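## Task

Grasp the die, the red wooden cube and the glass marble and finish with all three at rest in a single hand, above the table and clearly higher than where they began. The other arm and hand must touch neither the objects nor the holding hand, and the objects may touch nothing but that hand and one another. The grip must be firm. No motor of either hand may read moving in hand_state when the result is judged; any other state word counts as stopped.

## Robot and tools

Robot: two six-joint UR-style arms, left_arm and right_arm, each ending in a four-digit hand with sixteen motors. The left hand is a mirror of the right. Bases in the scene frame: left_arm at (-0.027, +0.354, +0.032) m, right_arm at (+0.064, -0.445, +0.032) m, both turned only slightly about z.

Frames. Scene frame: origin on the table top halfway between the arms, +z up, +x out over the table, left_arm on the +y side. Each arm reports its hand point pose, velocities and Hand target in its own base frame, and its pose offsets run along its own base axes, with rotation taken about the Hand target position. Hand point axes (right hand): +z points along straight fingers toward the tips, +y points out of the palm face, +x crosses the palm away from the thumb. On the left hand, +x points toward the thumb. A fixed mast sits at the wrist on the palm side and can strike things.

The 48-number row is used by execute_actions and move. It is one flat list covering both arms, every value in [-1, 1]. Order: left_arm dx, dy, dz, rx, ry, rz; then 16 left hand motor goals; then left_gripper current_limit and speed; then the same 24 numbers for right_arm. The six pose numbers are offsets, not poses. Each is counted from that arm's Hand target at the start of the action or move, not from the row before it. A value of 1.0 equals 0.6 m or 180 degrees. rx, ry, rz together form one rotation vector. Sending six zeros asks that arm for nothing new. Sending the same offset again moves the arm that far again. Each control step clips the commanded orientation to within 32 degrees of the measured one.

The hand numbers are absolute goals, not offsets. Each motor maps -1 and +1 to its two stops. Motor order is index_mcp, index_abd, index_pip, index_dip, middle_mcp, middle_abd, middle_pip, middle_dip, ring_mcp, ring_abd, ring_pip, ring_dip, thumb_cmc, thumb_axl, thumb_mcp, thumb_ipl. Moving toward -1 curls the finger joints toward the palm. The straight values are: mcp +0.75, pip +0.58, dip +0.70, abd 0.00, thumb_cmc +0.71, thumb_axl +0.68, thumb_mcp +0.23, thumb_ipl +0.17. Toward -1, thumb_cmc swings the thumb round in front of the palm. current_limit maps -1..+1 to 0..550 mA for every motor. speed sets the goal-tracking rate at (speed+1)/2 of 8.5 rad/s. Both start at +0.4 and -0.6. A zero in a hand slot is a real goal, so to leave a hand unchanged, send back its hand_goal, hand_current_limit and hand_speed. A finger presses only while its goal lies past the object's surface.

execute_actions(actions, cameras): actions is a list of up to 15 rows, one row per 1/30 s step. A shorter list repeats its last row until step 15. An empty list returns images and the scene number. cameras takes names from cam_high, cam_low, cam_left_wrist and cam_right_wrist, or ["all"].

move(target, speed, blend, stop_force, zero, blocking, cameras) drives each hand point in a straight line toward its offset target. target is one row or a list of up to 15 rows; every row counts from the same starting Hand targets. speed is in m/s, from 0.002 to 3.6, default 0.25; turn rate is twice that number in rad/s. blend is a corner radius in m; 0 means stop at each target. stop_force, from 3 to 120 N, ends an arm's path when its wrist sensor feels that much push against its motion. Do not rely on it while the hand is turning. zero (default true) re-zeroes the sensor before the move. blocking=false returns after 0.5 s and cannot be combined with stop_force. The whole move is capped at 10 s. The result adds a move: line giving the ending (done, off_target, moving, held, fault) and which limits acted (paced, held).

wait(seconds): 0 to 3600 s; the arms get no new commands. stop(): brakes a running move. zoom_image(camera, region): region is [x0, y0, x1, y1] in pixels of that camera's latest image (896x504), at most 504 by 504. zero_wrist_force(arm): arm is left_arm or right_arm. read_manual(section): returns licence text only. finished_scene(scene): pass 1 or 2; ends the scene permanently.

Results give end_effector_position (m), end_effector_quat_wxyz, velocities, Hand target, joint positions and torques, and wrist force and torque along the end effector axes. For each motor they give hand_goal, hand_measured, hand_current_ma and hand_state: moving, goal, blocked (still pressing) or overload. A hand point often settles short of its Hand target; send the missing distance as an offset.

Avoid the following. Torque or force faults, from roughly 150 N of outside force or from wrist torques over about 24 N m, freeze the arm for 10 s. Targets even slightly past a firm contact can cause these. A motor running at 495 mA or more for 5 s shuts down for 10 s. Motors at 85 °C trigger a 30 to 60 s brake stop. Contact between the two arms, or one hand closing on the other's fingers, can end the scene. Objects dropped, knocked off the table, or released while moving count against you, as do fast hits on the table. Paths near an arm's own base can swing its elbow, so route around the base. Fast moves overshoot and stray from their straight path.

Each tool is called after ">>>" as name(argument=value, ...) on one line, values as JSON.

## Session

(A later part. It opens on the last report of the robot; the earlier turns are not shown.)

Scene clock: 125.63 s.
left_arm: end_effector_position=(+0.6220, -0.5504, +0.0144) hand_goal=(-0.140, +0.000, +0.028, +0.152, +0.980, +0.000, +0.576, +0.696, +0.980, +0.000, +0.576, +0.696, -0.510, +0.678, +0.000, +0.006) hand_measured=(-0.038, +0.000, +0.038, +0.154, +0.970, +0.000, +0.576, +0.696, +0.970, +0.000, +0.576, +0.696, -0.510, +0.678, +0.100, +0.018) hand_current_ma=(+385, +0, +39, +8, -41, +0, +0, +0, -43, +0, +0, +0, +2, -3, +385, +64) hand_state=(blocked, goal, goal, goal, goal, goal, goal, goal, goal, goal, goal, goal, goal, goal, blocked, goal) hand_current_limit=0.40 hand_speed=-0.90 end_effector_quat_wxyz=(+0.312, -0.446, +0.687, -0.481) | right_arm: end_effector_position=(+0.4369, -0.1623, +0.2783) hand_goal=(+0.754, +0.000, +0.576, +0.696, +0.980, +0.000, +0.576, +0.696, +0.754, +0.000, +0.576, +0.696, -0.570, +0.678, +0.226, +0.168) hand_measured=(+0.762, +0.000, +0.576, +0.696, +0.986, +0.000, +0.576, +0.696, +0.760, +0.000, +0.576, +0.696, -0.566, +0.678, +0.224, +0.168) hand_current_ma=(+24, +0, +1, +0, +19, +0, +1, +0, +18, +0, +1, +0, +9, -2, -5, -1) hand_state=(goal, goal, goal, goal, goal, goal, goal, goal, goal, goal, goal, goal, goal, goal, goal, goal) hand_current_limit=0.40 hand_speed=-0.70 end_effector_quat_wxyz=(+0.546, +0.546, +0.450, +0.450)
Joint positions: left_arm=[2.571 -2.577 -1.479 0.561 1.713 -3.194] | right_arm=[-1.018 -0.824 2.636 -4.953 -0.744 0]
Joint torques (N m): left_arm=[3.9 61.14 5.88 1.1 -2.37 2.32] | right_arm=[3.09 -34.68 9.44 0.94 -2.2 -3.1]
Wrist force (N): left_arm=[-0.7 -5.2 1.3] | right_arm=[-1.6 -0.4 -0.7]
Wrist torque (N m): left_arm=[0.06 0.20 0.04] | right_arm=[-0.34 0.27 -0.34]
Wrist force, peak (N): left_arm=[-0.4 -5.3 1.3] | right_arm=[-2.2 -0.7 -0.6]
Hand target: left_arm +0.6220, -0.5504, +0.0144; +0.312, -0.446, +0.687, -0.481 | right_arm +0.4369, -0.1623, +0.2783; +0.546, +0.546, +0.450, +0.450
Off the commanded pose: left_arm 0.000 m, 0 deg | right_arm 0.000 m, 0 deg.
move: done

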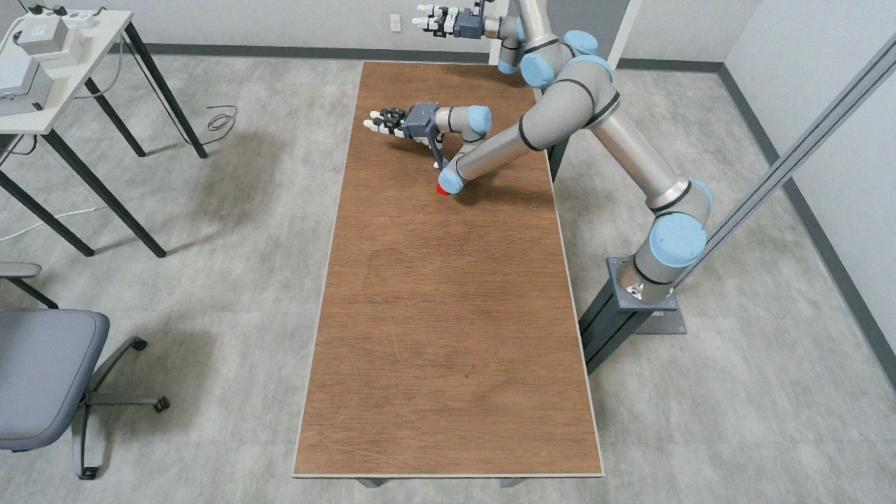

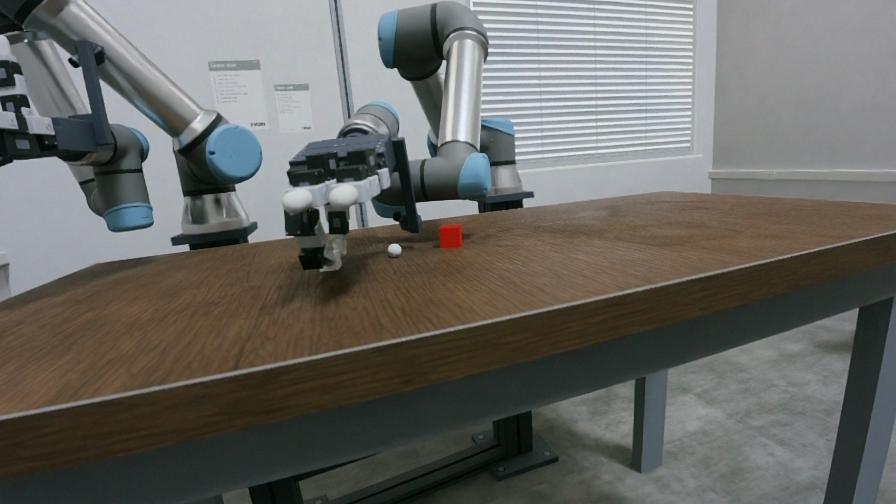

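>>> move(target=[0,0,0.06,0,0,0,-0.14,0,0.028,0.151,0.98,0,0.576,0.696,0.98,0,0.576,0.696,-0.511,0.678,0.0,0.005,0.4,-0.9,0,0,0,0,0,0,0.754,0,0.576,0.696,0.98,0,0.576,0.696,0.754,0,0.576,0.696,-0.571,0.678,0.226,0.168,0.4,-0.7], speed=0.06, cameras=["cam_high", "cam_low"])

>>> zoom_image(camera="cam_low", region=[270, 150, 470, 290])

Scene clock: 128.57 s.
left_arm: end_effector_position=(+0.6220, -0.5504, +0.0504) hand_goal=(-0.140, +0.000, +0.028, +0.152, +0.980, +0.000, +0.576, +0.696, +0.980, +0.000, +0.576, +0.696, -0.510, +0.678, +0.000, +0.006) hand_measured=(-0.038, +0.000, +0.046, +0.158, +0.970, +0.000, +0.576, +0.696, +0.970, +0.000, +0.576, +0.696, -0.512, +0.678, +0.096, +0.020) hand_current_ma=(+385, +0, +76, +21, -41, +0, +0, +0, -43, +0, +0, +0, -7, -3, +385, +79) hand_state=(blocked, goal, goal, goal, goal, goal, goal, goal, goal, goal, goal, goal, goal, goal, blocked, goal) hand_current_limit=0.40 hand_speed=-0.90 end_effector_quat_wxyz=(+0.312, -0.446, +0.687, -0.481) | right_arm: end_effector_position=(+0.4369, -0.1623, +0.2783) hand_goal=(+0.754, +0.000, +0.576, +0.696, +0.980, +0.000, +0.576, +0.696, +0.754, +0.000, +0.576, +0.696, -0.570, +0.678, +0.226, +0.168) hand_measured=(+0.762, +0.000, +0.576, +0.696, +0.986, +0.000, +0.576, +0.696, +0.760, +0.000, +0.576, +0.696, -0.566, +0.678, +0.224, +0.168) hand_current_ma=(+24, +0, +1, +0, +19, +0, +1, +0, +18, +0, +1, +0, +9, -2, -5, -1) hand_state=(goal, goal, goal, goal, goal, goal, goal, goal, goal, goal, goal, goal, goal, goal, goal, goal) hand_current_limit=0.40 hand_speed=-0.70 end_effector_quat_wxyz=(+0.546, +0.546, +0.450, +0.450)
Joint positions: left_arm=[2.571 -2.511 -1.494 0.509 1.713 -3.194] | right_arm=[-1.018 -0.824 2.636 -4.953 -0.744 0]
Joint torques (N m): left_arm=[1.6 41.48 17.44 4.26 -1.82 2.22] | right_arm=[3.21 -35.23 11.86 0.83 -2.25 -3.13]
Wrist force (N): left_arm=[-0.5 -1.9 2.0] | right_arm=[-2.1 -0.5 -0.6]
Wrist torque (N m): left_arm=[0.27 0.17 0.11] | right_arm=[-0.36 0.34 -0.38]
Wrist force, peak (N): left_arm=[-0.5 -5.5 1.5] | right_arm=[-2.1 -0.5 -0.8]
Hand target: left_arm +0.6220, -0.5504, +0.0504; +0.312, -0.446, +0.687, -0.481 | right_arm +0.4369, -0.1623, +0.2783; +0.546, +0.546, +0.450, +0.450
Off the commanded pose: left_arm 0.000 m, 0 deg | right_arm 0.000 m, 0 deg.
move: done

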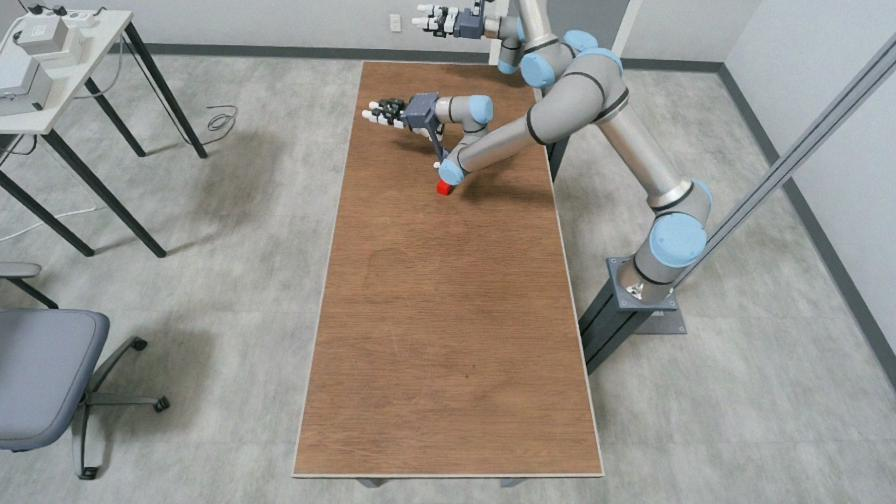

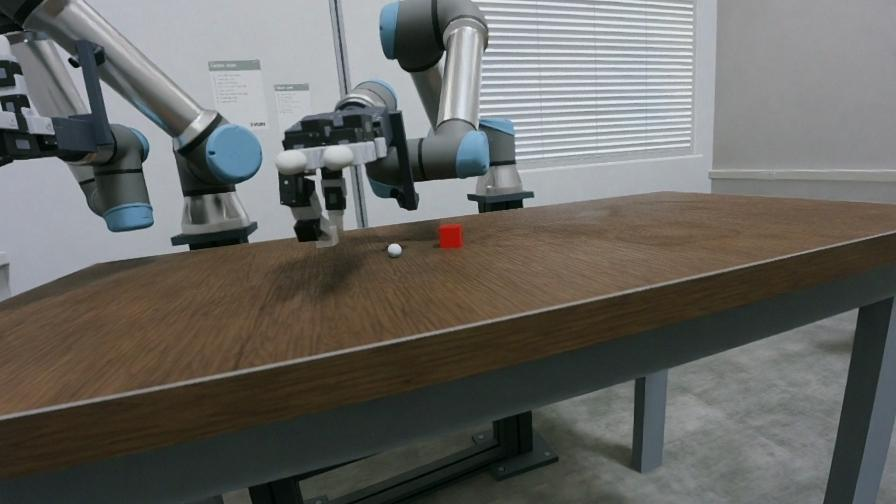

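Scaled by 2.520 from the camera's image (finer frame: 1280x720).

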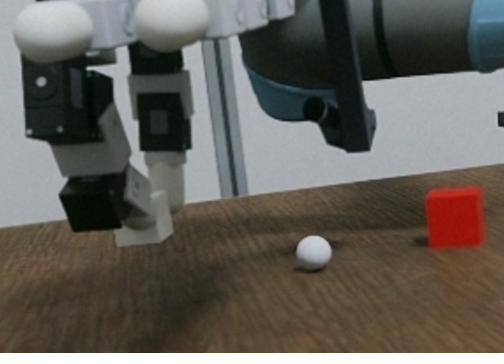

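>>> move(target=[[0,0,0.3333,0,0,0,-0.14,0,0.028,0.151,0.98,0,0.576,0.696,0.98,0,0.576,0.696,-0.511,0.678,0.0,0.005,0.4,-0.9,0,0,0,0,0,0,0.754,0,0.576,0.696,0.98,0,0.576,0.696,0.754,0,0.576,0.696,-0.571,0.678,0.226,0.168,0.4,-0.7],[-0.1033,0.5007,0.6833,0,0,-0.4611,-0.14,0,0.028,0.151,0.98,0,0.576,0.696,0.98,0,0.576,0.696,-0.511,0.678,0.0,0.005,0.4,-0.9,0,0,0,0,0,0,0.754,0,0.576,0.696,0.98,0,0.576,0.696,0.754,0,0.576,0.696,-0.571,0.678,0.226,0.168,0.4,-0.7]], speed=[0.12, 0.15], blend=[0.05, 0], cameras=["cam_high", "cam_low"])

Scene clock: 138.63 s.
left_arm: end_effector_position=(+0.5601, -0.2500, +0.4603) hand_goal=(-0.140, +0.000, +0.028, +0.152, +0.980, +0.000, +0.576, +0.696, +0.980, +0.000, +0.576, +0.696, -0.510, +0.678, +0.000, +0.006) hand_measured=(-0.038, +0.000, +0.046, +0.158, +0.970, +0.000, +0.576, +0.696, +0.970, +0.000, +0.576, +0.696, -0.512, +0.678, +0.096, +0.020) hand_current_ma=(+385, +0, +76, +21, -41, +0, -1, +0, -44, +0, -1, +0, -8, -3, +385, +79) hand_state=(blocked, goal, goal, goal, goal, goal, goal, goal, goal, goal, goal, goal, goal, goal, blocked, goal) hand_current_limit=0.40 hand_speed=-0.90 end_effector_quat_wxyz=(-0.085, +0.121, +0.810, -0.567) | right_arm: end_effector_position=(+0.4369, -0.1623, +0.2783) hand_goal=(+0.754, +0.000, +0.576, +0.696, +0.980, +0.000, +0.576, +0.696, +0.754, +0.000, +0.576, +0.696, -0.570, +0.678, +0.226, +0.168) hand_measured=(+0.762, +0.000, +0.576, +0.696, +0.986, +0.000, +0.576, +0.696, +0.760, +0.000, +0.576, +0.696, -0.566, +0.678, +0.224, +0.168) hand_current_ma=(+24, +0, +1, +0, +19, +0, +1, +0, +18, +0, +1, +0, +9, -2, -5, -1) hand_state=(goal, goal, goal, goal, goal, goal, goal, goal, goal, goal, goal, goal, goal, goal, goal, goal) hand_current_limit=0.40 hand_speed=-0.70 end_effector_quat_wxyz=(+0.546, +0.546, +0.450, +0.450)
Joint positions: left_arm=[3.229 -2.048 -0.701 -2.763 0.513 -0.703] | right_arm=[-1.018 -0.824 2.636 -4.953 -0.744 0]
Joint torques (N m): left_arm=[-7.59 44.26 29.08 -0.63 -1.53 1.55] | right_arm=[3.29 -34.79 14.47 0.96 -2.19 -3.11]
Wrist force (N): left_arm=[-0.3 -2.1 2.1] | right_arm=[-1.8 -0.6 -0.3]
Wrist torque (N m): left_arm=[0.23 0.14 0.15] | right_arm=[-0.40 0.30 -0.36]
Wrist force, peak (N): left_arm=[-0.2 -2.3 2.2] | right_arm=[-2.1 -0.8 -0.9]
Hand target: left_arm +0.5600, -0.2500, +0.4604; -0.085, +0.121, +0.810, -0.567 | right_arm +0.4369, -0.1623, +0.2783; +0.546, +0.546, +0.450, +0.450
Off the commanded pose: left_arm 0.000 m, 0 deg | right_arm 0.000 m, 0 deg.
move: done

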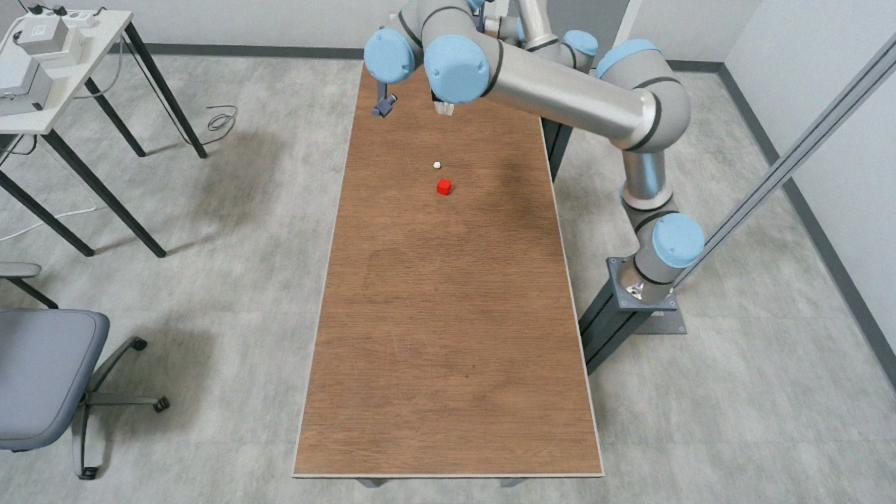

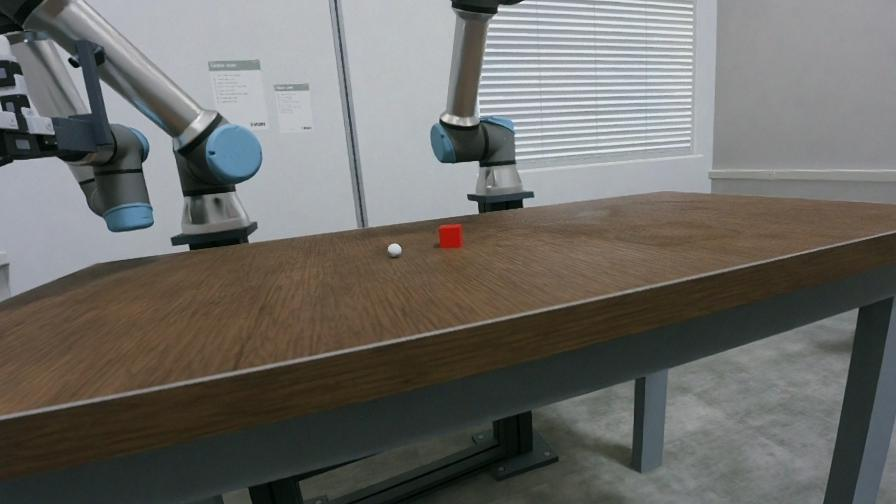

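>>> move(target=[[0,0,0,0,0,0,-0.14,0,0.028,0.151,0.98,0,0.576,0.696,0.98,0,0.576,0.696,-0.511,0.678,0.0,0.005,0.4,-0.9,0.0485,0.2655,0,0,0,0.1111,0.754,0,0.576,0.696,0.98,0,0.576,0.696,0.754,0,0.576,0.696,-0.571,0.678,0.226,0.168,0.4,-0.7],[0,0,0,0,0,0,-0.14,0,0.028,0.151,0.98,0,0.576,0.696,0.98,0,0.576,0.696,-0.511,0.678,0.0,0.005,0.4,-0.9,0.0035,0.5322,0,0,0,0.2222,0.754,0,0.576,0.696,0.98,0,0.576,0.696,0.754,0,0.576,0.696,-0.571,0.678,0.226,0.168,0.4,-0.7],[0,0,0,0,0,0,-0.14,0,0.028,0.151,0.98,0,0.576,0.696,0.98,0,0.576,0.696,-0.511,0.678,0.0,0.005,0.4,-0.9,0.0083,0.7992,0,0,0,0.2222,0.754,0,0.576,0.696,0.98,0,0.576,0.696,0.754,0,0.576,0.696,-0.571,0.678,0.226,0.168,0.4,-0.7]], speed=0.15, blend=[0.03, 0.03, 0], cameras=["cam_high", "cam_right_wrist"])

Scene clock: 145.60 s.
left_arm: end_effector_position=(+0.5600, -0.2500, +0.4604) hand_goal=(-0.140, +0.000, +0.028, +0.152, +0.980, +0.000, +0.576, +0.696, +0.980, +0.000, +0.576, +0.696, -0.510, +0.678, +0.000, +0.006) hand_measured=(-0.038, +0.000, +0.046, +0.158, +0.970, +0.000, +0.576, +0.696, +0.970, +0.000, +0.576, +0.696, -0.512, +0.678, +0.096, +0.020) hand_current_ma=(+385, +0, +76, +21, -41, +0, -1, +0, -44, +0, -1, +0, -8, -3, +385, +79) hand_state=(blocked, goal, goal, goal, goal, goal, goal, goal, goal, goal, goal, goal, goal, goal, blocked, goal) hand_current_limit=0.40 hand_speed=-0.90 end_effector_quat_wxyz=(-0.085, +0.121, +0.810, -0.567) | right_arm: end_effector_position=(+0.4418, +0.3172, +0.2783) hand_goal=(+0.754, +0.000, +0.576, +0.696, +0.980, +0.000, +0.576, +0.696, +0.754, +0.000, +0.576, +0.696, -0.570, +0.678, +0.226, +0.168) hand_measured=(+0.762, +0.000, +0.576, +0.696, +0.986, +0.000, +0.576, +0.696, +0.760, +0.000, +0.576, +0.696, -0.568, +0.678, +0.224, +0.168) hand_current_ma=(+24, +0, +1, +0, +19, +0, +1, +0, +19, +0, +1, +0, +5, -2, -5, -1) hand_state=(goal, goal, goal, goal, goal, goal, goal, goal, goal, goal, goal, goal, goal, goal, goal, goal) hand_current_limit=0.40 hand_speed=-0.70 end_effector_quat_wxyz=(+0.359, +0.359, +0.609, +0.609)
Joint positions: left_arm=[3.229 -2.048 -0.701 -2.763 0.513 -0.703] | right_arm=[0.35 -0.863 2.39 -4.669 -1.414 0]
Joint torques (N m): left_arm=[-7.7 50.96 10.24 2.16 -2.64 -1.94] | right_arm=[6.29 -27.49 -4.11 -2.05 -2.29 1.88]
Wrist force (N): left_arm=[-0.4 -1.9 2.1] | right_arm=[-1.9 -0.3 -0.2]
Wrist torque (N m): left_arm=[0.27 0.16 0.13] | right_arm=[-0.35 0.30 -0.34]
Wrist force, peak (N): left_arm=[-0.6 -2.0 2.3] | right_arm=[-3.2 -0.2 -0.4]
Hand target: left_arm +0.5600, -0.2500, +0.4604; -0.085, +0.121, +0.810, -0.567 | right_arm +0.4419, +0.3172, +0.2783; +0.359, +0.359, +0.609, +0.609
Off the commanded pose: left_arm 0.000 m, 0 deg | right_arm 0.000 m, 0 deg.
move: done

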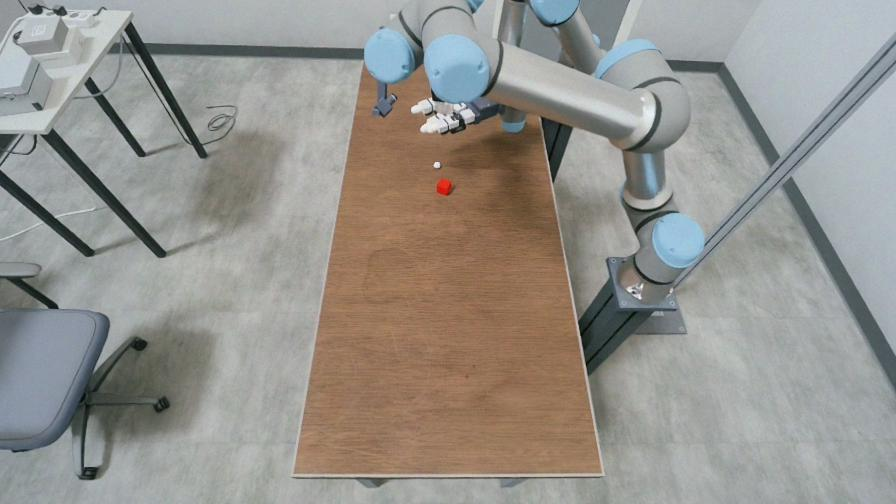

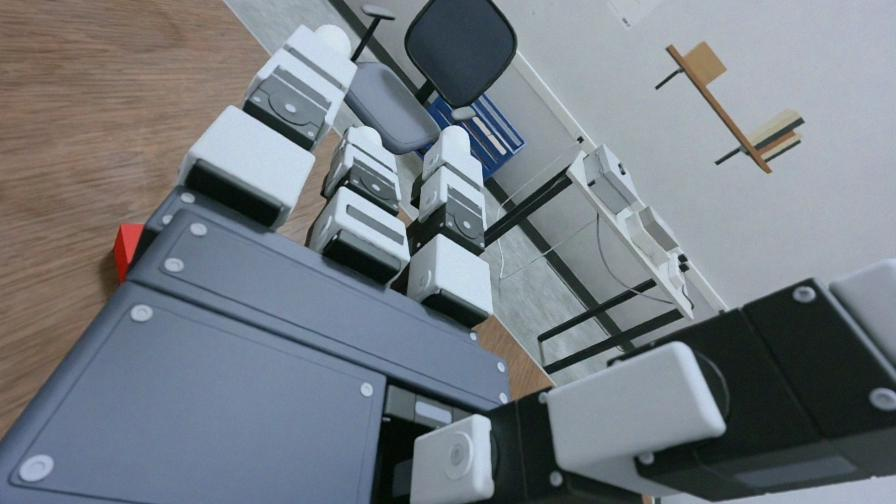

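>>> move(target=[[-0.0747,-0.5177,0,0,0,0,-0.14,0,0.028,0.151,0.98,0,0.576,0.696,0.98,0,0.576,0.696,-0.511,0.678,0.0,0.005,0.4,-0.9,0,0,0,0,0,0,0.754,0,0.576,0.696,0.98,0,0.576,0.696,0.754,0,0.576,0.696,-0.571,0.678,0.226,0.168,0.4,-0.7],[-0.0747,-0.5177,-0.2673,0,0,0,-0.14,0,0.028,0.151,0.98,0,0.576,0.696,0.98,0,0.576,0.696,-0.511,0.678,0.0,0.005,0.4,-0.9,0,0,0,0,0,0,0.754,0,0.576,0.696,0.98,0,0.576,0.696,0.754,0,0.576,0.696,-0.571,0.678,0.226,0.168,0.4,-0.7]], speed=[0.15, 0.08], blend=[0.02, 0], cameras=["cam_high", "cam_low", "cam_right_wrist"])

Scene clock: 154.17 s.
left_arm: end_effector_position=(+0.5152, -0.5606, +0.2999) hand_goal=(-0.140, +0.000, +0.028, +0.152, +0.980, +0.000, +0.576, +0.696, +0.980, +0.000, +0.576, +0.696, -0.510, +0.678, +0.000, +0.006) hand_measured=(-0.038, +0.000, +0.046, +0.158, +0.970, +0.000, +0.576, +0.696, +0.970, +0.000, +0.576, +0.696, -0.512, +0.678, +0.094, +0.020) hand_current_ma=(+385, +0, +77, +21, -41, +0, -1, +0, -44, +0, -1, +0, -9, -3, +385, +80) hand_state=(blocked, goal, goal, goal, goal, goal, goal, goal, goal, goal, goal, goal, goal, goal, blocked, goal) hand_current_limit=0.40 hand_speed=-0.90 end_effector_quat_wxyz=(-0.085, +0.121, +0.810, -0.567) | right_arm: end_effector_position=(+0.4419, +0.3172, +0.2783) hand_goal=(+0.754, +0.000, +0.576, +0.696, +0.980, +0.000, +0.576, +0.696, +0.754, +0.000, +0.576, +0.696, -0.570, +0.678, +0.226, +0.168) hand_measured=(+0.762, +0.000, +0.576, +0.696, +0.986, +0.000, +0.576, +0.696, +0.760, +0.000, +0.576, +0.696, -0.568, +0.678, +0.224, +0.168) hand_current_ma=(+24, +0, +1, +0, +19, +0, +1, +0, +19, +0, +1, +0, +5, -2, -5, -1) hand_state=(goal, goal, goal, goal, goal, goal, goal, goal, goal, goal, goal, goal, goal, goal, goal, goal) hand_current_limit=0.40 hand_speed=-0.70 end_effector_quat_wxyz=(+0.359, +0.359, +0.609, +0.609)
Joint positions: left_arm=[2.75 -2.109 -1.275 -1.071 0.362 -1.844] | right_arm=[0.35 -0.863 2.39 -4.669 -1.415 0]
Joint torques (N m): left_arm=[5.51 56.36 34.19 1.15 -3.76 -1.28] | right_arm=[5.41 -25.67 -14.17 0.63 -2.3 -2.69]
Wrist force (N): left_arm=[-0.5 -2.0 2.1] | right_arm=[-1.8 -0.3 -0.4]
Wrist torque (N m): left_arm=[0.24 0.19 0.15] | right_arm=[-0.33 0.29 -0.33]
Wrist force, peak (N): left_arm=[-0.1 -3.2 2.1] | right_arm=[-2.2 -0.7 -0.8]
Hand target: left_arm +0.5152, -0.5606, +0.3000; -0.085, +0.121, +0.810, -0.567 | right_arm +0.4419, +0.3172, +0.2783; +0.359, +0.359, +0.609, +0.609
Off the commanded pose: left_arm 0.000 m, 0 deg | right_arm 0.000 m, 0 deg.
move: done

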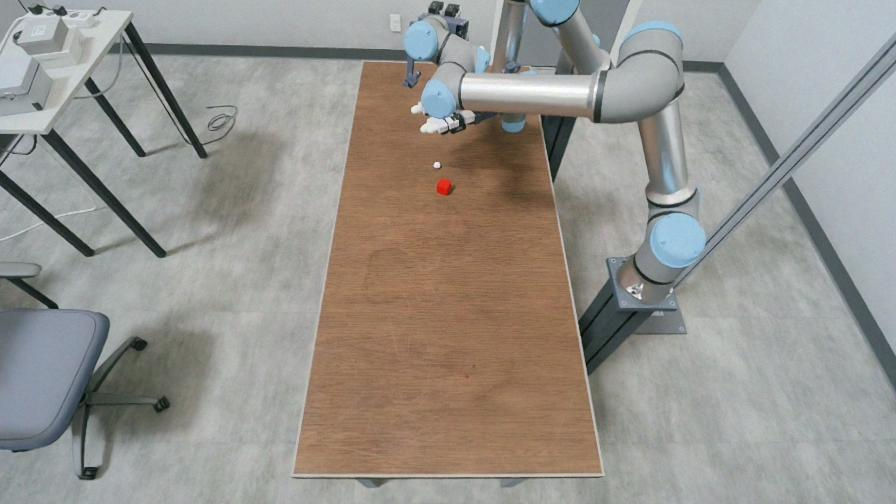

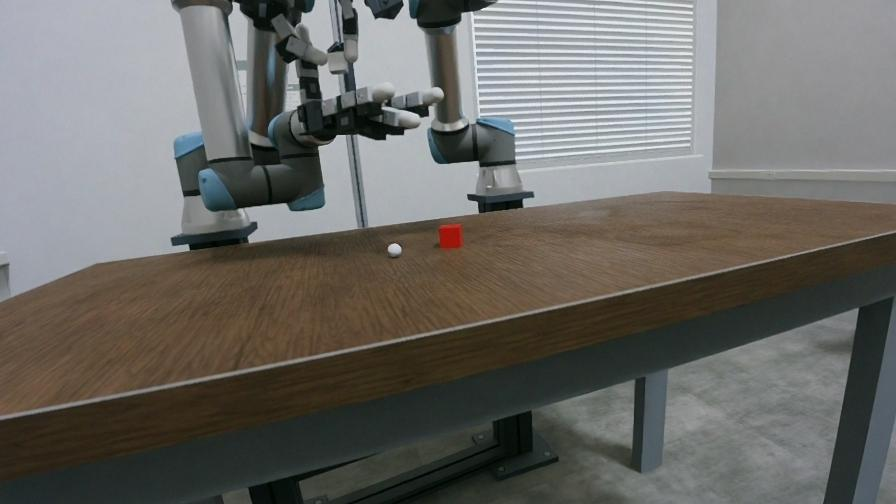

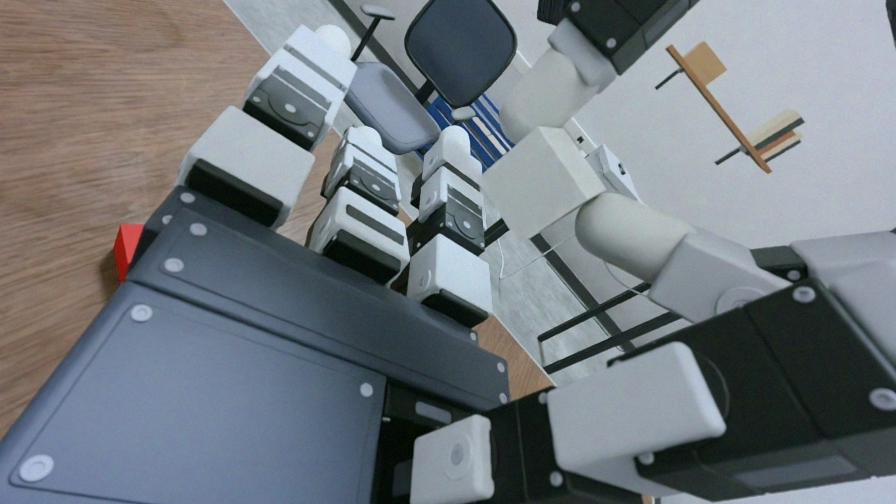

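>>> zoom_image(camera="cam_right_wrist", region=[400, 60, 700, 330])

>>> zoom_image(camera="cam_low", region=[260, 0, 460, 150])

Scaled by 1.680 from the camera's image (finer frame: 1280x720).

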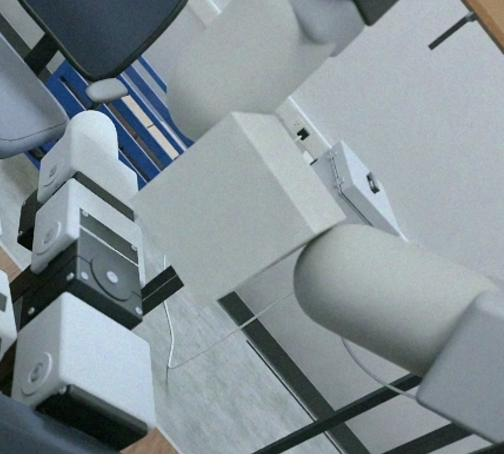

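Scaled by 2.520 from the camera's image (finer frame: 1280x720).

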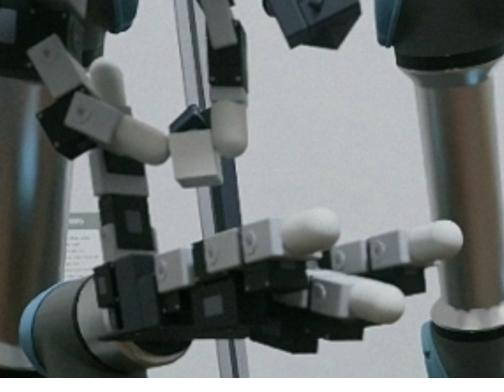

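>>> move(target=[0,0,-0.0533,0,0,0,-0.14,0,0.028,0.151,0.98,0,0.576,0.696,0.98,0,0.576,0.696,-0.511,0.678,0.0,0.005,0.4,-0.9,0,0,0,0,0,0,0.754,0,0.576,0.696,0.98,0,0.576,0.696,0.754,0,0.576,0.696,-0.571,0.678,0.226,0.168,0.4,-0.7], speed=0.03, stop_force=5, cameras=["cam_low", "cam_right_wrist"])

>>> zoom_image(camera="cam_right_wrist", region=[360, 90, 630, 330])

>>> zoom_image(camera="cam_low", region=[260, 0, 460, 150])

Scene clock: 178.17 s.
left_arm: end_effector_position=(+0.5152, -0.5606, +0.2680) hand_goal=(-0.140, +0.000, +0.028, +0.152, +0.980, +0.000, +0.576, +0.696, +0.980, +0.000, +0.576, +0.696, -0.510, +0.678, +0.000, +0.006) hand_measured=(-0.038, +0.000, +0.046, +0.158, +0.970, +0.000, +0.576, +0.696, +0.970, +0.000, +0.576, +0.696, -0.512, +0.678, +0.094, +0.020) hand_current_ma=(+385, +0, +77, +21, -41, +0, -1, +0, -44, +0, -1, +0, -9, -3, +385, +80) hand_state=(blocked, goal, goal, goal, goal, goal, goal, goal, goal, goal, goal, goal, goal, goal, blocked, goal) hand_current_limit=0.40 hand_speed=-0.90 end_effector_quat_wxyz=(-0.085, +0.121, +0.810, -0.567) | right_arm: end_effector_position=(+0.4419, +0.3172, +0.2783) hand_goal=(+0.754, +0.000, +0.576, +0.696, +0.980, +0.000, +0.576, +0.696, +0.754, +0.000, +0.576, +0.696, -0.570, +0.678, +0.226, +0.168) hand_measured=(+0.762, +0.000, +0.576, +0.696, +0.986, +0.000, +0.576, +0.696, +0.760, +0.000, +0.576, +0.696, -0.568, +0.678, +0.224, +0.168) hand_current_ma=(+24, +0, +1, +0, +19, +0, +1, +0, +19, +0, +1, +0, +5, -2, -5, -1) hand_state=(goal, goal, goal, goal, goal, goal, goal, goal, goal, goal, goal, goal, goal, goal, goal, goal) hand_current_limit=0.40 hand_speed=-0.70 end_effector_quat_wxyz=(+0.359, +0.359, +0.609, +0.609)
Joint positions: left_arm=[2.75 -2.131 -1.326 -0.999 0.362 -1.844] | right_arm=[0.35 -0.863 2.39 -4.669 -1.415 0]
Joint torques (N m): left_arm=[0.02 56.87 35.4 0.66 -0.44 -1.47] | right_arm=[5.54 -25.26 -13.98 0.65 -2.16 -2.32]
Wrist force (N): left_arm=[-0.5 -2.1 2.0] | right_arm=[-1.6 -0.2 -0.6]
Wrist torque (N m): left_arm=[0.24 0.17 0.14] | right_arm=[-0.31 0.28 -0.32]
Wrist force, peak (N): left_arm=[-0.6 -2.6 1.9] | right_arm=[-2.4 -0.9 -0.5]
Hand target: left_arm +0.5152, -0.5606, +0.2680; -0.085, +0.121, +0.810, -0.567 | right_arm +0.4419, +0.3172, +0.2783; +0.359, +0.359, +0.609, +0.609
Off the commanded pose: left_arm 0.000 m, 0 deg | right_arm 0.000 m, 0 deg.
move: done

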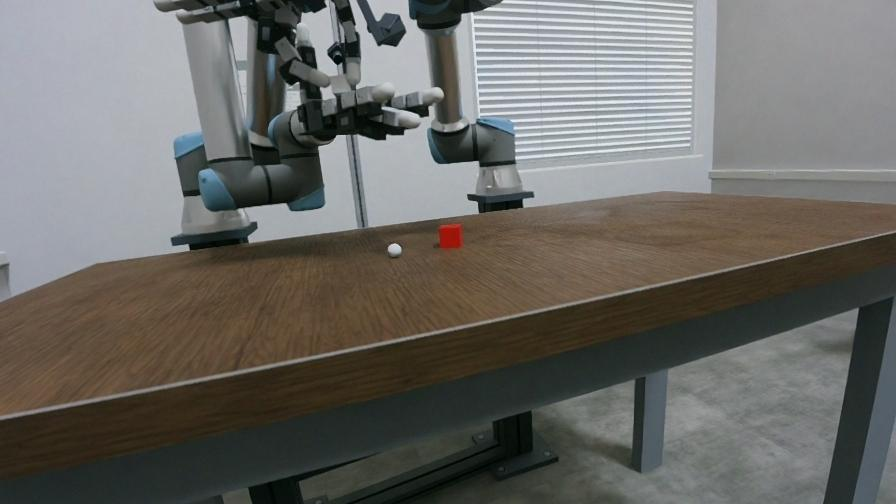

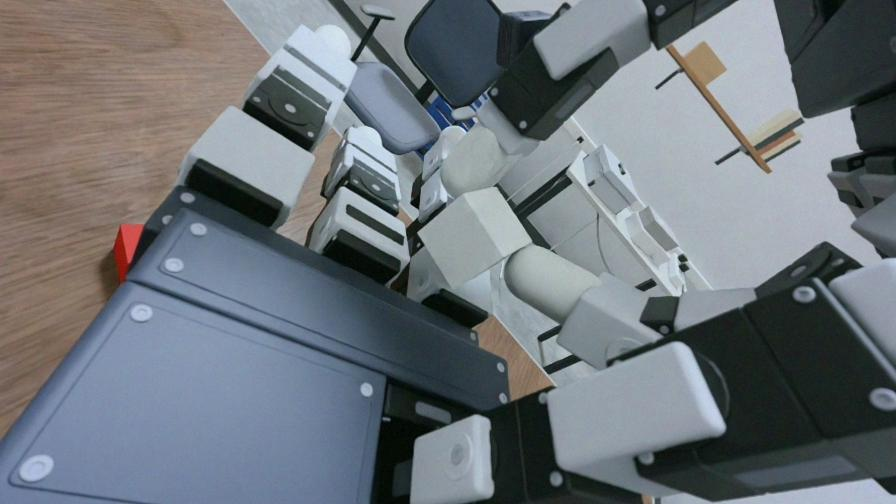

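Scaled by 1.867 from the camera's image (finer frame: 1280x720).

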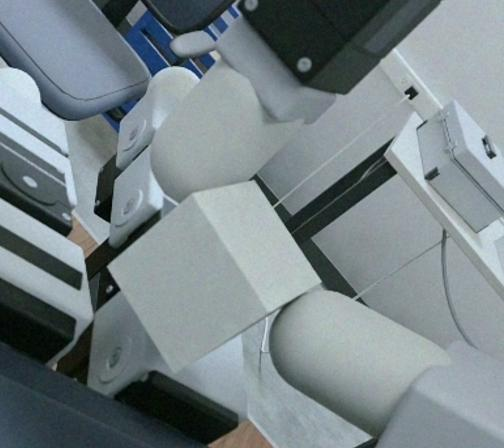

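Scaled by 2.520 from the camera's image (finer frame: 1280x720).

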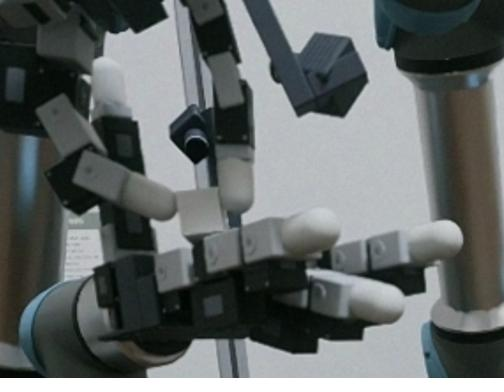

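>>> move(target=[-0.0073,-0.004,0,0,0,0,-0.14,0,0.028,0.151,0.98,0,0.576,0.696,0.98,0,0.576,0.696,-0.511,0.678,0.0,0.005,0.4,-0.9,0,0,0,0,0,0,0.754,0,0.576,0.696,0.98,0,0.576,0.696,0.754,0,0.576,0.696,-0.571,0.678,0.226,0.168,0.4,-0.7], speed=0.03)

>>> move(target=[0,0,-0.035,0,0,0,-0.14,0,0.028,0.151,0.98,0,0.576,0.696,0.98,0,0.576,0.696,-0.511,0.678,0.0,0.005,0.4,-0.9,0,0,0,0,0,0,0.754,0,0.576,0.696,0.98,0,0.576,0.696,0.754,0,0.576,0.696,-0.571,0.678,0.226,0.168,0.4,-0.7], speed=0.01, stop_force=4, cameras=["cam_low", "cam_right_wrist"])

>>> zoom_image(camera="cam_right_wrist", region=[360, 90, 630, 330])

>>> zoom_image(camera="cam_low", region=[260, 0, 460, 150])

Scene clock: 183.60 s.
left_arm: end_effector_position=(+0.5107, -0.5631, +0.2681) hand_goal=(-0.140, +0.000, +0.028, +0.152, +0.980, +0.000, +0.576, +0.696, +0.980, +0.000, +0.576, +0.696, -0.510, +0.678, +0.000, +0.006) hand_measured=(-0.038, +0.000, +0.046, +0.158, +0.970, +0.000, +0.576, +0.696, +0.970, +0.000, +0.576, +0.696, -0.512, +0.678, +0.094, +0.020) hand_current_ma=(+385, +0, +77, +21, -41, +0, -1, +0, -44, +0, -1, +0, -9, -3, +385, +80) hand_state=(blocked, goal, goal, goal, goal, goal, goal, goal, goal, goal, goal, goal, goal, goal, blocked, goal) hand_current_limit=0.40 hand_speed=-0.90 end_effector_quat_wxyz=(-0.085, +0.121, +0.810, -0.567) | right_arm: end_effector_position=(+0.4419, +0.3172, +0.2783) hand_goal=(+0.754, +0.000, +0.576, +0.696, +0.980, +0.000, +0.576, +0.696, +0.754, +0.000, +0.576, +0.696, -0.570, +0.678, +0.226, +0.168) hand_measured=(+0.762, +0.000, +0.576, +0.696, +0.986, +0.000, +0.576, +0.696, +0.760, +0.000, +0.576, +0.696, -0.568, +0.678, +0.224, +0.168) hand_current_ma=(+24, +0, +1, +0, +19, +0, +1, +0, +19, +0, +1, +0, +5, -2, -5, -1) hand_state=(goal, goal, goal, goal, goal, goal, goal, goal, goal, goal, goal, goal, goal, goal, goal, goal) hand_current_limit=0.40 hand_speed=-0.70 end_effector_quat_wxyz=(+0.359, +0.359, +0.609, +0.609)
Joint positions: left_arm=[2.744 -2.127 -1.335 -0.979 0.363 -1.86] | right_arm=[0.35 -0.863 2.39 -4.669 -1.415 0]
Joint torques (N m): left_arm=[6.67 34.42 34.32 0.75 -0.5 2.68] | right_arm=[5.58 -25.7 -14.05 0.55 -2.17 -2.17]
Wrist force (N): left_arm=[-0.4 -2.0 2.0] | right_arm=[-1.9 -0.6 -0.9]
Wrist torque (N m): left_arm=[0.25 0.17 0.12] | right_arm=[-0.33 0.32 -0.35]
Wrist force, peak (N): left_arm=[-0.3 -2.2 2.2] | right_arm=[-2.0 -0.6 -1.0]
Hand target: left_arm +0.5108, -0.5630, +0.2680; -0.085, +0.121, +0.810, -0.567 | right_arm +0.4419, +0.3172, +0.2783; +0.359, +0.359, +0.609, +0.609
Off the commanded pose: left_arm 0.000 m, 0 deg | right_arm 0.000 m, 0 deg.
move: done

Scene clock: 185.80 s.
left_arm: end_effector_position=(+0.5108, -0.5630, +0.2574) hand_goal=(-0.140, +0.000, +0.028, +0.152, +0.980, +0.000, +0.576, +0.696, +0.980, +0.000, +0.576, +0.696, -0.510, +0.678, +0.000, +0.006) hand_measured=(-0.040, -0.004, +0.044, +0.152, +0.970, +0.000, +0.576, +0.696, +0.970, +0.000, +0.576, +0.696, -0.516, +0.678, +0.094, +0.024) hand_current_ma=(+385, -9, +67, -3, -41, +0, -1, +0, -44, +0, -1, +0, -23, -3, +385, +97) hand_state=(blocked, goal, goal, goal, goal, goal, goal, goal, goal, goal, goal, goal, goal, goal, blocked, goal) hand_current_limit=0.40 hand_speed=-0.90 end_effector_quat_wxyz=(-0.085, +0.121, +0.810, -0.567) | right_arm: end_effector_position=(+0.4419, +0.3172, +0.2783) hand_goal=(+0.754, +0.000, +0.576, +0.696, +0.980, +0.000, +0.576, +0.696, +0.754, +0.000, +0.576, +0.696, -0.570, +0.678, +0.226, +0.168) hand_measured=(+0.762, +0.000, +0.576, +0.696, +0.986, +0.000, +0.576, +0.696, +0.760, +0.000, +0.576, +0.696, -0.568, +0.678, +0.224, +0.168) hand_current_ma=(+24, +0, +1, +0, +19, +0, +1, +0, +19, +0, +1, +0, +5, -2, -5, -1) hand_state=(goal, goal, goal, goal, goal, goal, goal, goal, goal, goal, goal, goal, goal, goal, goal, goal) hand_current_limit=0.40 hand_speed=-0.70 end_effector_quat_wxyz=(+0.359, +0.359, +0.609, +0.609)
Joint positions: left_arm=[2.744 -2.135 -1.35 -0.955 0.363 -1.859] | right_arm=[0.35 -0.863 2.39 -4.669 -1.415 0]
Joint torques (N m): left_arm=[3.66 56.53 34.62 0.99 -2.51 0.96] | right_arm=[3.87 -33.14 -14.12 -5.09 -2.13 -1.99]
Wrist force (N): left_arm=[-0.7 -3.6 1.5] | right_arm=[-1.6 -2.5 -0.5]
Wrist torque (N m): left_arm=[0.19 0.19 0.07] | right_arm=[-0.45 0.31 -0.33]
Wrist force, peak (N): left_arm=[-1.7 -6.5 0.4] | right_arm=[-0.8 -6.0 -1.4]
Hand target: left_arm +0.5108, -0.5630, +0.2574; -0.085, +0.121, +0.810, -0.567 (not the last commanded pose) | right_arm +0.4419, +0.3172, +0.2783; +0.359, +0.359, +0.609, +0.609
Off the commanded pose: left_arm 0.010 m, 0 deg | right_arm 0.000 m, 0 deg.
move: contact (left_arm)

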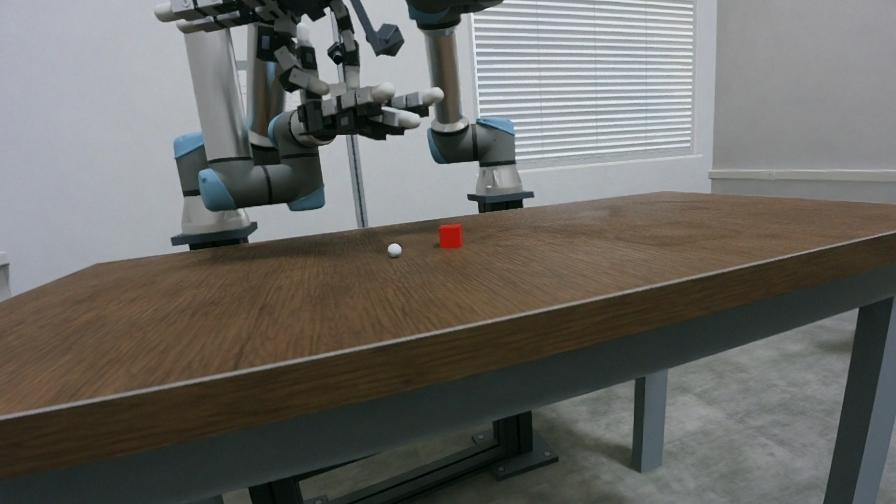

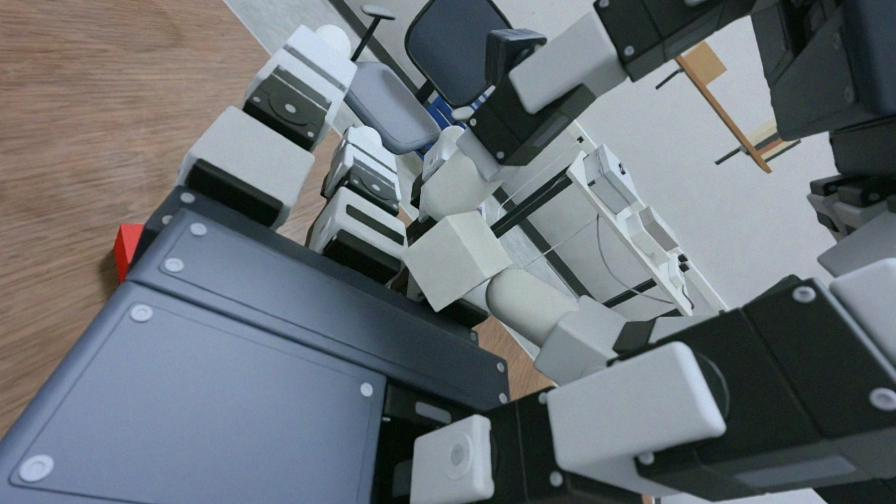

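Scaled by 1.867 from the camera's image (finer frame: 1280x720).

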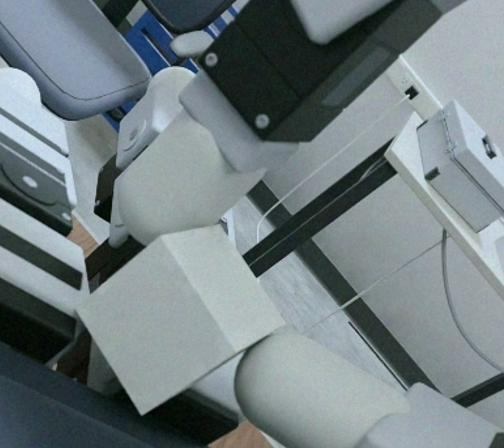

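Scaled by 2.520 from the camera's image (finer frame: 1280x720).

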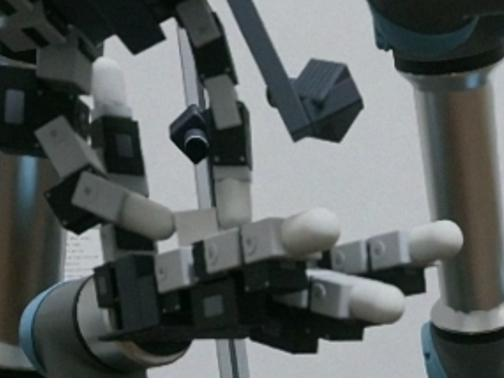

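>>> move(target=[[0,0,0.0133,0,0,0,-0.14,0,0.028,0.151,0.98,0,0.576,0.696,0.98,0,0.576,0.696,-0.511,0.678,0.0,0.005,0.4,-0.9,0,0,0,0,0,0,0.754,0,0.576,0.696,0.98,0,0.576,0.696,0.754,0,0.576,0.696,-0.571,0.678,0.226,0.168,0.4,-0.7],[0.0175,-0.0078,0.0133,0,0,0,-0.14,0,0.028,0.151,0.98,0,0.576,0.696,0.98,0,0.576,0.696,-0.511,0.678,0.0,0.005,0.4,-0.9,0,0,0,0,0,0,0.754,0,0.576,0.696,0.98,0,0.576,0.696,0.754,0,0.576,0.696,-0.571,0.678,0.226,0.168,0.4,-0.7]], speed=0.03)

>>> move(target=[0,0,-0.03,0,0,0,-0.14,0,0.028,0.151,0.98,0,0.576,0.696,0.98,0,0.576,0.696,-0.511,0.678,0.0,0.005,0.4,-0.9,0,0,0,0,0,0,0.754,0,0.576,0.696,0.98,0,0.576,0.696,0.754,0,0.576,0.696,-0.571,0.678,0.226,0.168,0.4,-0.7], speed=0.01, stop_force=4, cameras=["cam_low", "cam_right_wrist"])

>>> zoom_image(camera="cam_right_wrist", region=[360, 90, 630, 330])

>>> zoom_image(camera="cam_low", region=[260, 0, 460, 150])

Scene clock: 198.83 s.
left_arm: end_effector_position=(+0.5214, -0.5677, +0.2653) hand_goal=(-0.140, +0.000, +0.028, +0.152, +0.980, +0.000, +0.576, +0.696, +0.980, +0.000, +0.576, +0.696, -0.510, +0.678, +0.000, +0.006) hand_measured=(-0.040, -0.002, +0.046, +0.158, +0.970, +0.000, +0.576, +0.696, +0.970, +0.000, +0.576, +0.696, -0.516, +0.678, +0.094, +0.024) hand_current_ma=(+385, -6, +76, +20, -41, +0, -1, +0, -44, +0, -1, +0, -23, -3, +385, +97) hand_state=(blocked, goal, goal, goal, goal, goal, goal, goal, goal, goal, goal, goal, goal, goal, blocked, goal) hand_current_limit=0.40 hand_speed=-0.90 end_effector_quat_wxyz=(-0.085, +0.121, +0.810, -0.567) end_effector_velocity=(-0.002, +0.001, -0.002) end_effector_angular_velocity=(+0.002, +0.004, +0.000) | right_arm: end_effector_position=(+0.4419, +0.3172, +0.2783) hand_goal=(+0.754, +0.000, +0.576, +0.696, +0.980, +0.000, +0.576, +0.696, +0.754, +0.000, +0.576, +0.696, -0.570, +0.678, +0.226, +0.168) hand_measured=(+0.762, +0.000, +0.576, +0.696, +0.986, +0.000, +0.576, +0.696, +0.760, +0.000, +0.576, +0.696, -0.568, +0.678, +0.224, +0.168) hand_current_ma=(+24, +0, +1, +0, +19, +0, +1, +0, +19, +0, +1, +0, +5, -2, -5, -1) hand_state=(goal, goal, goal, goal, goal, goal, goal, goal, goal, goal, goal, goal, goal, goal, goal, goal) hand_current_limit=0.40 hand_speed=-0.70 end_effector_quat_wxyz=(+0.359, +0.359, +0.609, +0.609)
Joint positions: left_arm=[2.744 -2.156 -1.296 -0.989 0.363 -1.861] | right_arm=[0.35 -0.863 2.39 -4.669 -1.415 0]
Joint velocities: left_arm=[0 0.002 -0.007 0 0 0] | right_arm=[within noise]
Joint torques (N m): left_arm=[-7.74 57.51 12.15 3.69 0.76 1.52] | right_arm=[0.51 -39.4 -13.59 -2.29 -2.03 -1.83]
Wrist force (N): left_arm=[-0.3 -2.1 1.9] | right_arm=[-1.6 -0.5 -0.5]
Wrist torque (N m): left_arm=[0.25 0.15 0.17] | right_arm=[-0.36 0.28 -0.32]
Wrist force, peak (N): left_arm=[-0.6 -4.1 1.6] | right_arm=[-2.1 -2.9 -0.9]
Hand target: left_arm +0.5213, -0.5677, +0.2654; -0.085, +0.121, +0.810, -0.567 | right_arm +0.4419, +0.3172, +0.2783; +0.359, +0.359, +0.609, +0.609
Off the commanded pose: left_arm 0.000 m, 0 deg | right_arm 0.000 m, 0 deg.
move: done

Scene clock: 200.80 s.
left_arm: end_effector_position=(+0.5213, -0.5677, +0.2569) hand_goal=(-0.140, +0.000, +0.028, +0.152, +0.980, +0.000, +0.576, +0.696, +0.980, +0.000, +0.576, +0.696, -0.510, +0.678, +0.000, +0.006) hand_measured=(-0.044, -0.002, +0.046, +0.150, +0.970, +0.000, +0.576, +0.696, +0.970, +0.000, +0.576, +0.696, -0.516, +0.678, +0.094, +0.026) hand_current_ma=(+385, -8, +71, -6, -41, +0, -1, +0, -44, +0, -1, +0, -25, -3, +385, +118) hand_state=(blocked, goal, goal, goal, goal, goal, goal, goal, goal, goal, goal, goal, goal, goal, blocked, blocked) hand_current_limit=0.40 hand_speed=-0.90 end_effector_quat_wxyz=(-0.085, +0.121, +0.810, -0.567) | right_arm: end_effector_position=(+0.4419, +0.3172, +0.2783) hand_goal=(+0.754, +0.000, +0.576, +0.696, +0.980, +0.000, +0.576, +0.696, +0.754, +0.000, +0.576, +0.696, -0.570, +0.678, +0.226, +0.168) hand_measured=(+0.766, +0.000, +0.576, +0.696, +0.986, +0.000, +0.576, +0.696, +0.760, +0.000, +0.576, +0.696, -0.568, +0.678, +0.224, +0.168) hand_current_ma=(+40, +0, +1, +0, +19, +0, +1, +0, +19, +0, +1, +0, +5, -2, -5, -1) hand_state=(goal, goal, goal, goal, goal, goal, goal, goal, goal, goal, goal, goal, goal, goal, goal, goal) hand_current_limit=0.40 hand_speed=-0.70 end_effector_quat_wxyz=(+0.359, +0.359, +0.609, +0.609)
Joint positions: left_arm=[2.744 -2.162 -1.308 -0.97 0.363 -1.86] | right_arm=[0.35 -0.863 2.39 -4.669 -1.415 0]
Joint torques (N m): left_arm=[-7.47 56.99 34.17 0.88 0.3 2.23] | right_arm=[-1.1 -36.03 -13.84 -2.05 -2.01 -1.7]
Wrist force (N): left_arm=[-0.8 -4.0 1.1] | right_arm=[-1.8 -2.9 -1.0]
Wrist torque (N m): left_arm=[0.10 0.21 0.13] | right_arm=[-0.44 0.27 -0.30]
Wrist force, peak (N): left_arm=[-1.3 -7.7 -0.4] | right_arm=[-1.6 -7.7 -1.6]
Hand target: left_arm +0.5213, -0.5677, +0.2569; -0.085, +0.121, +0.810, -0.567 (not the last commanded pose) | right_arm +0.4419, +0.3172, +0.2783; +0.359, +0.359, +0.609, +0.609
Off the commanded pose: left_arm 0.010 m, 0 deg | right_arm 0.000 m, 0 deg.
move: contact (left_arm)

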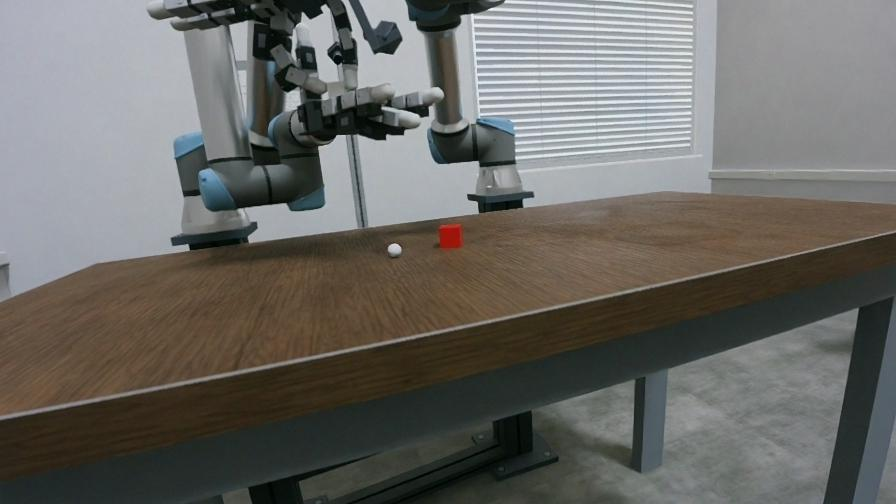

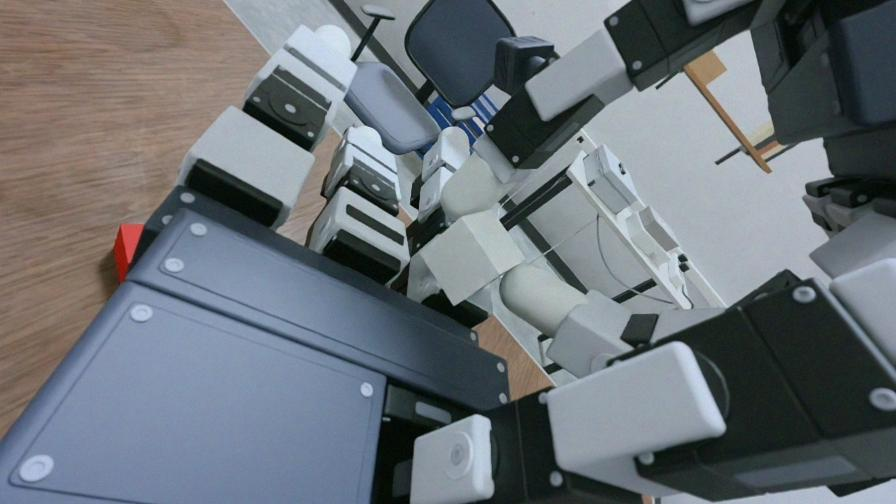

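Scaled by 1.867 from the camera's image (finer frame: 1280x720).

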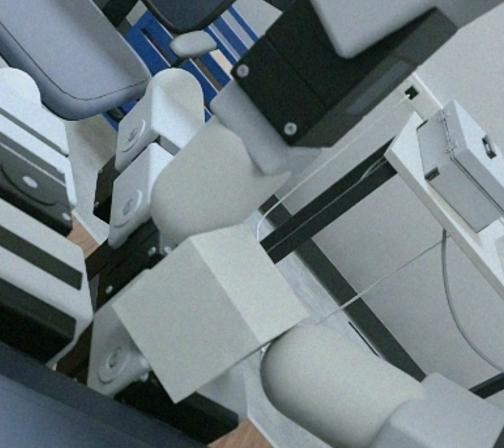

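Scaled by 2.520 from the camera's image (finer frame: 1280x720).

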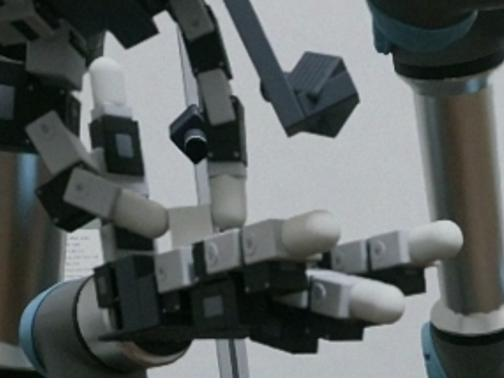

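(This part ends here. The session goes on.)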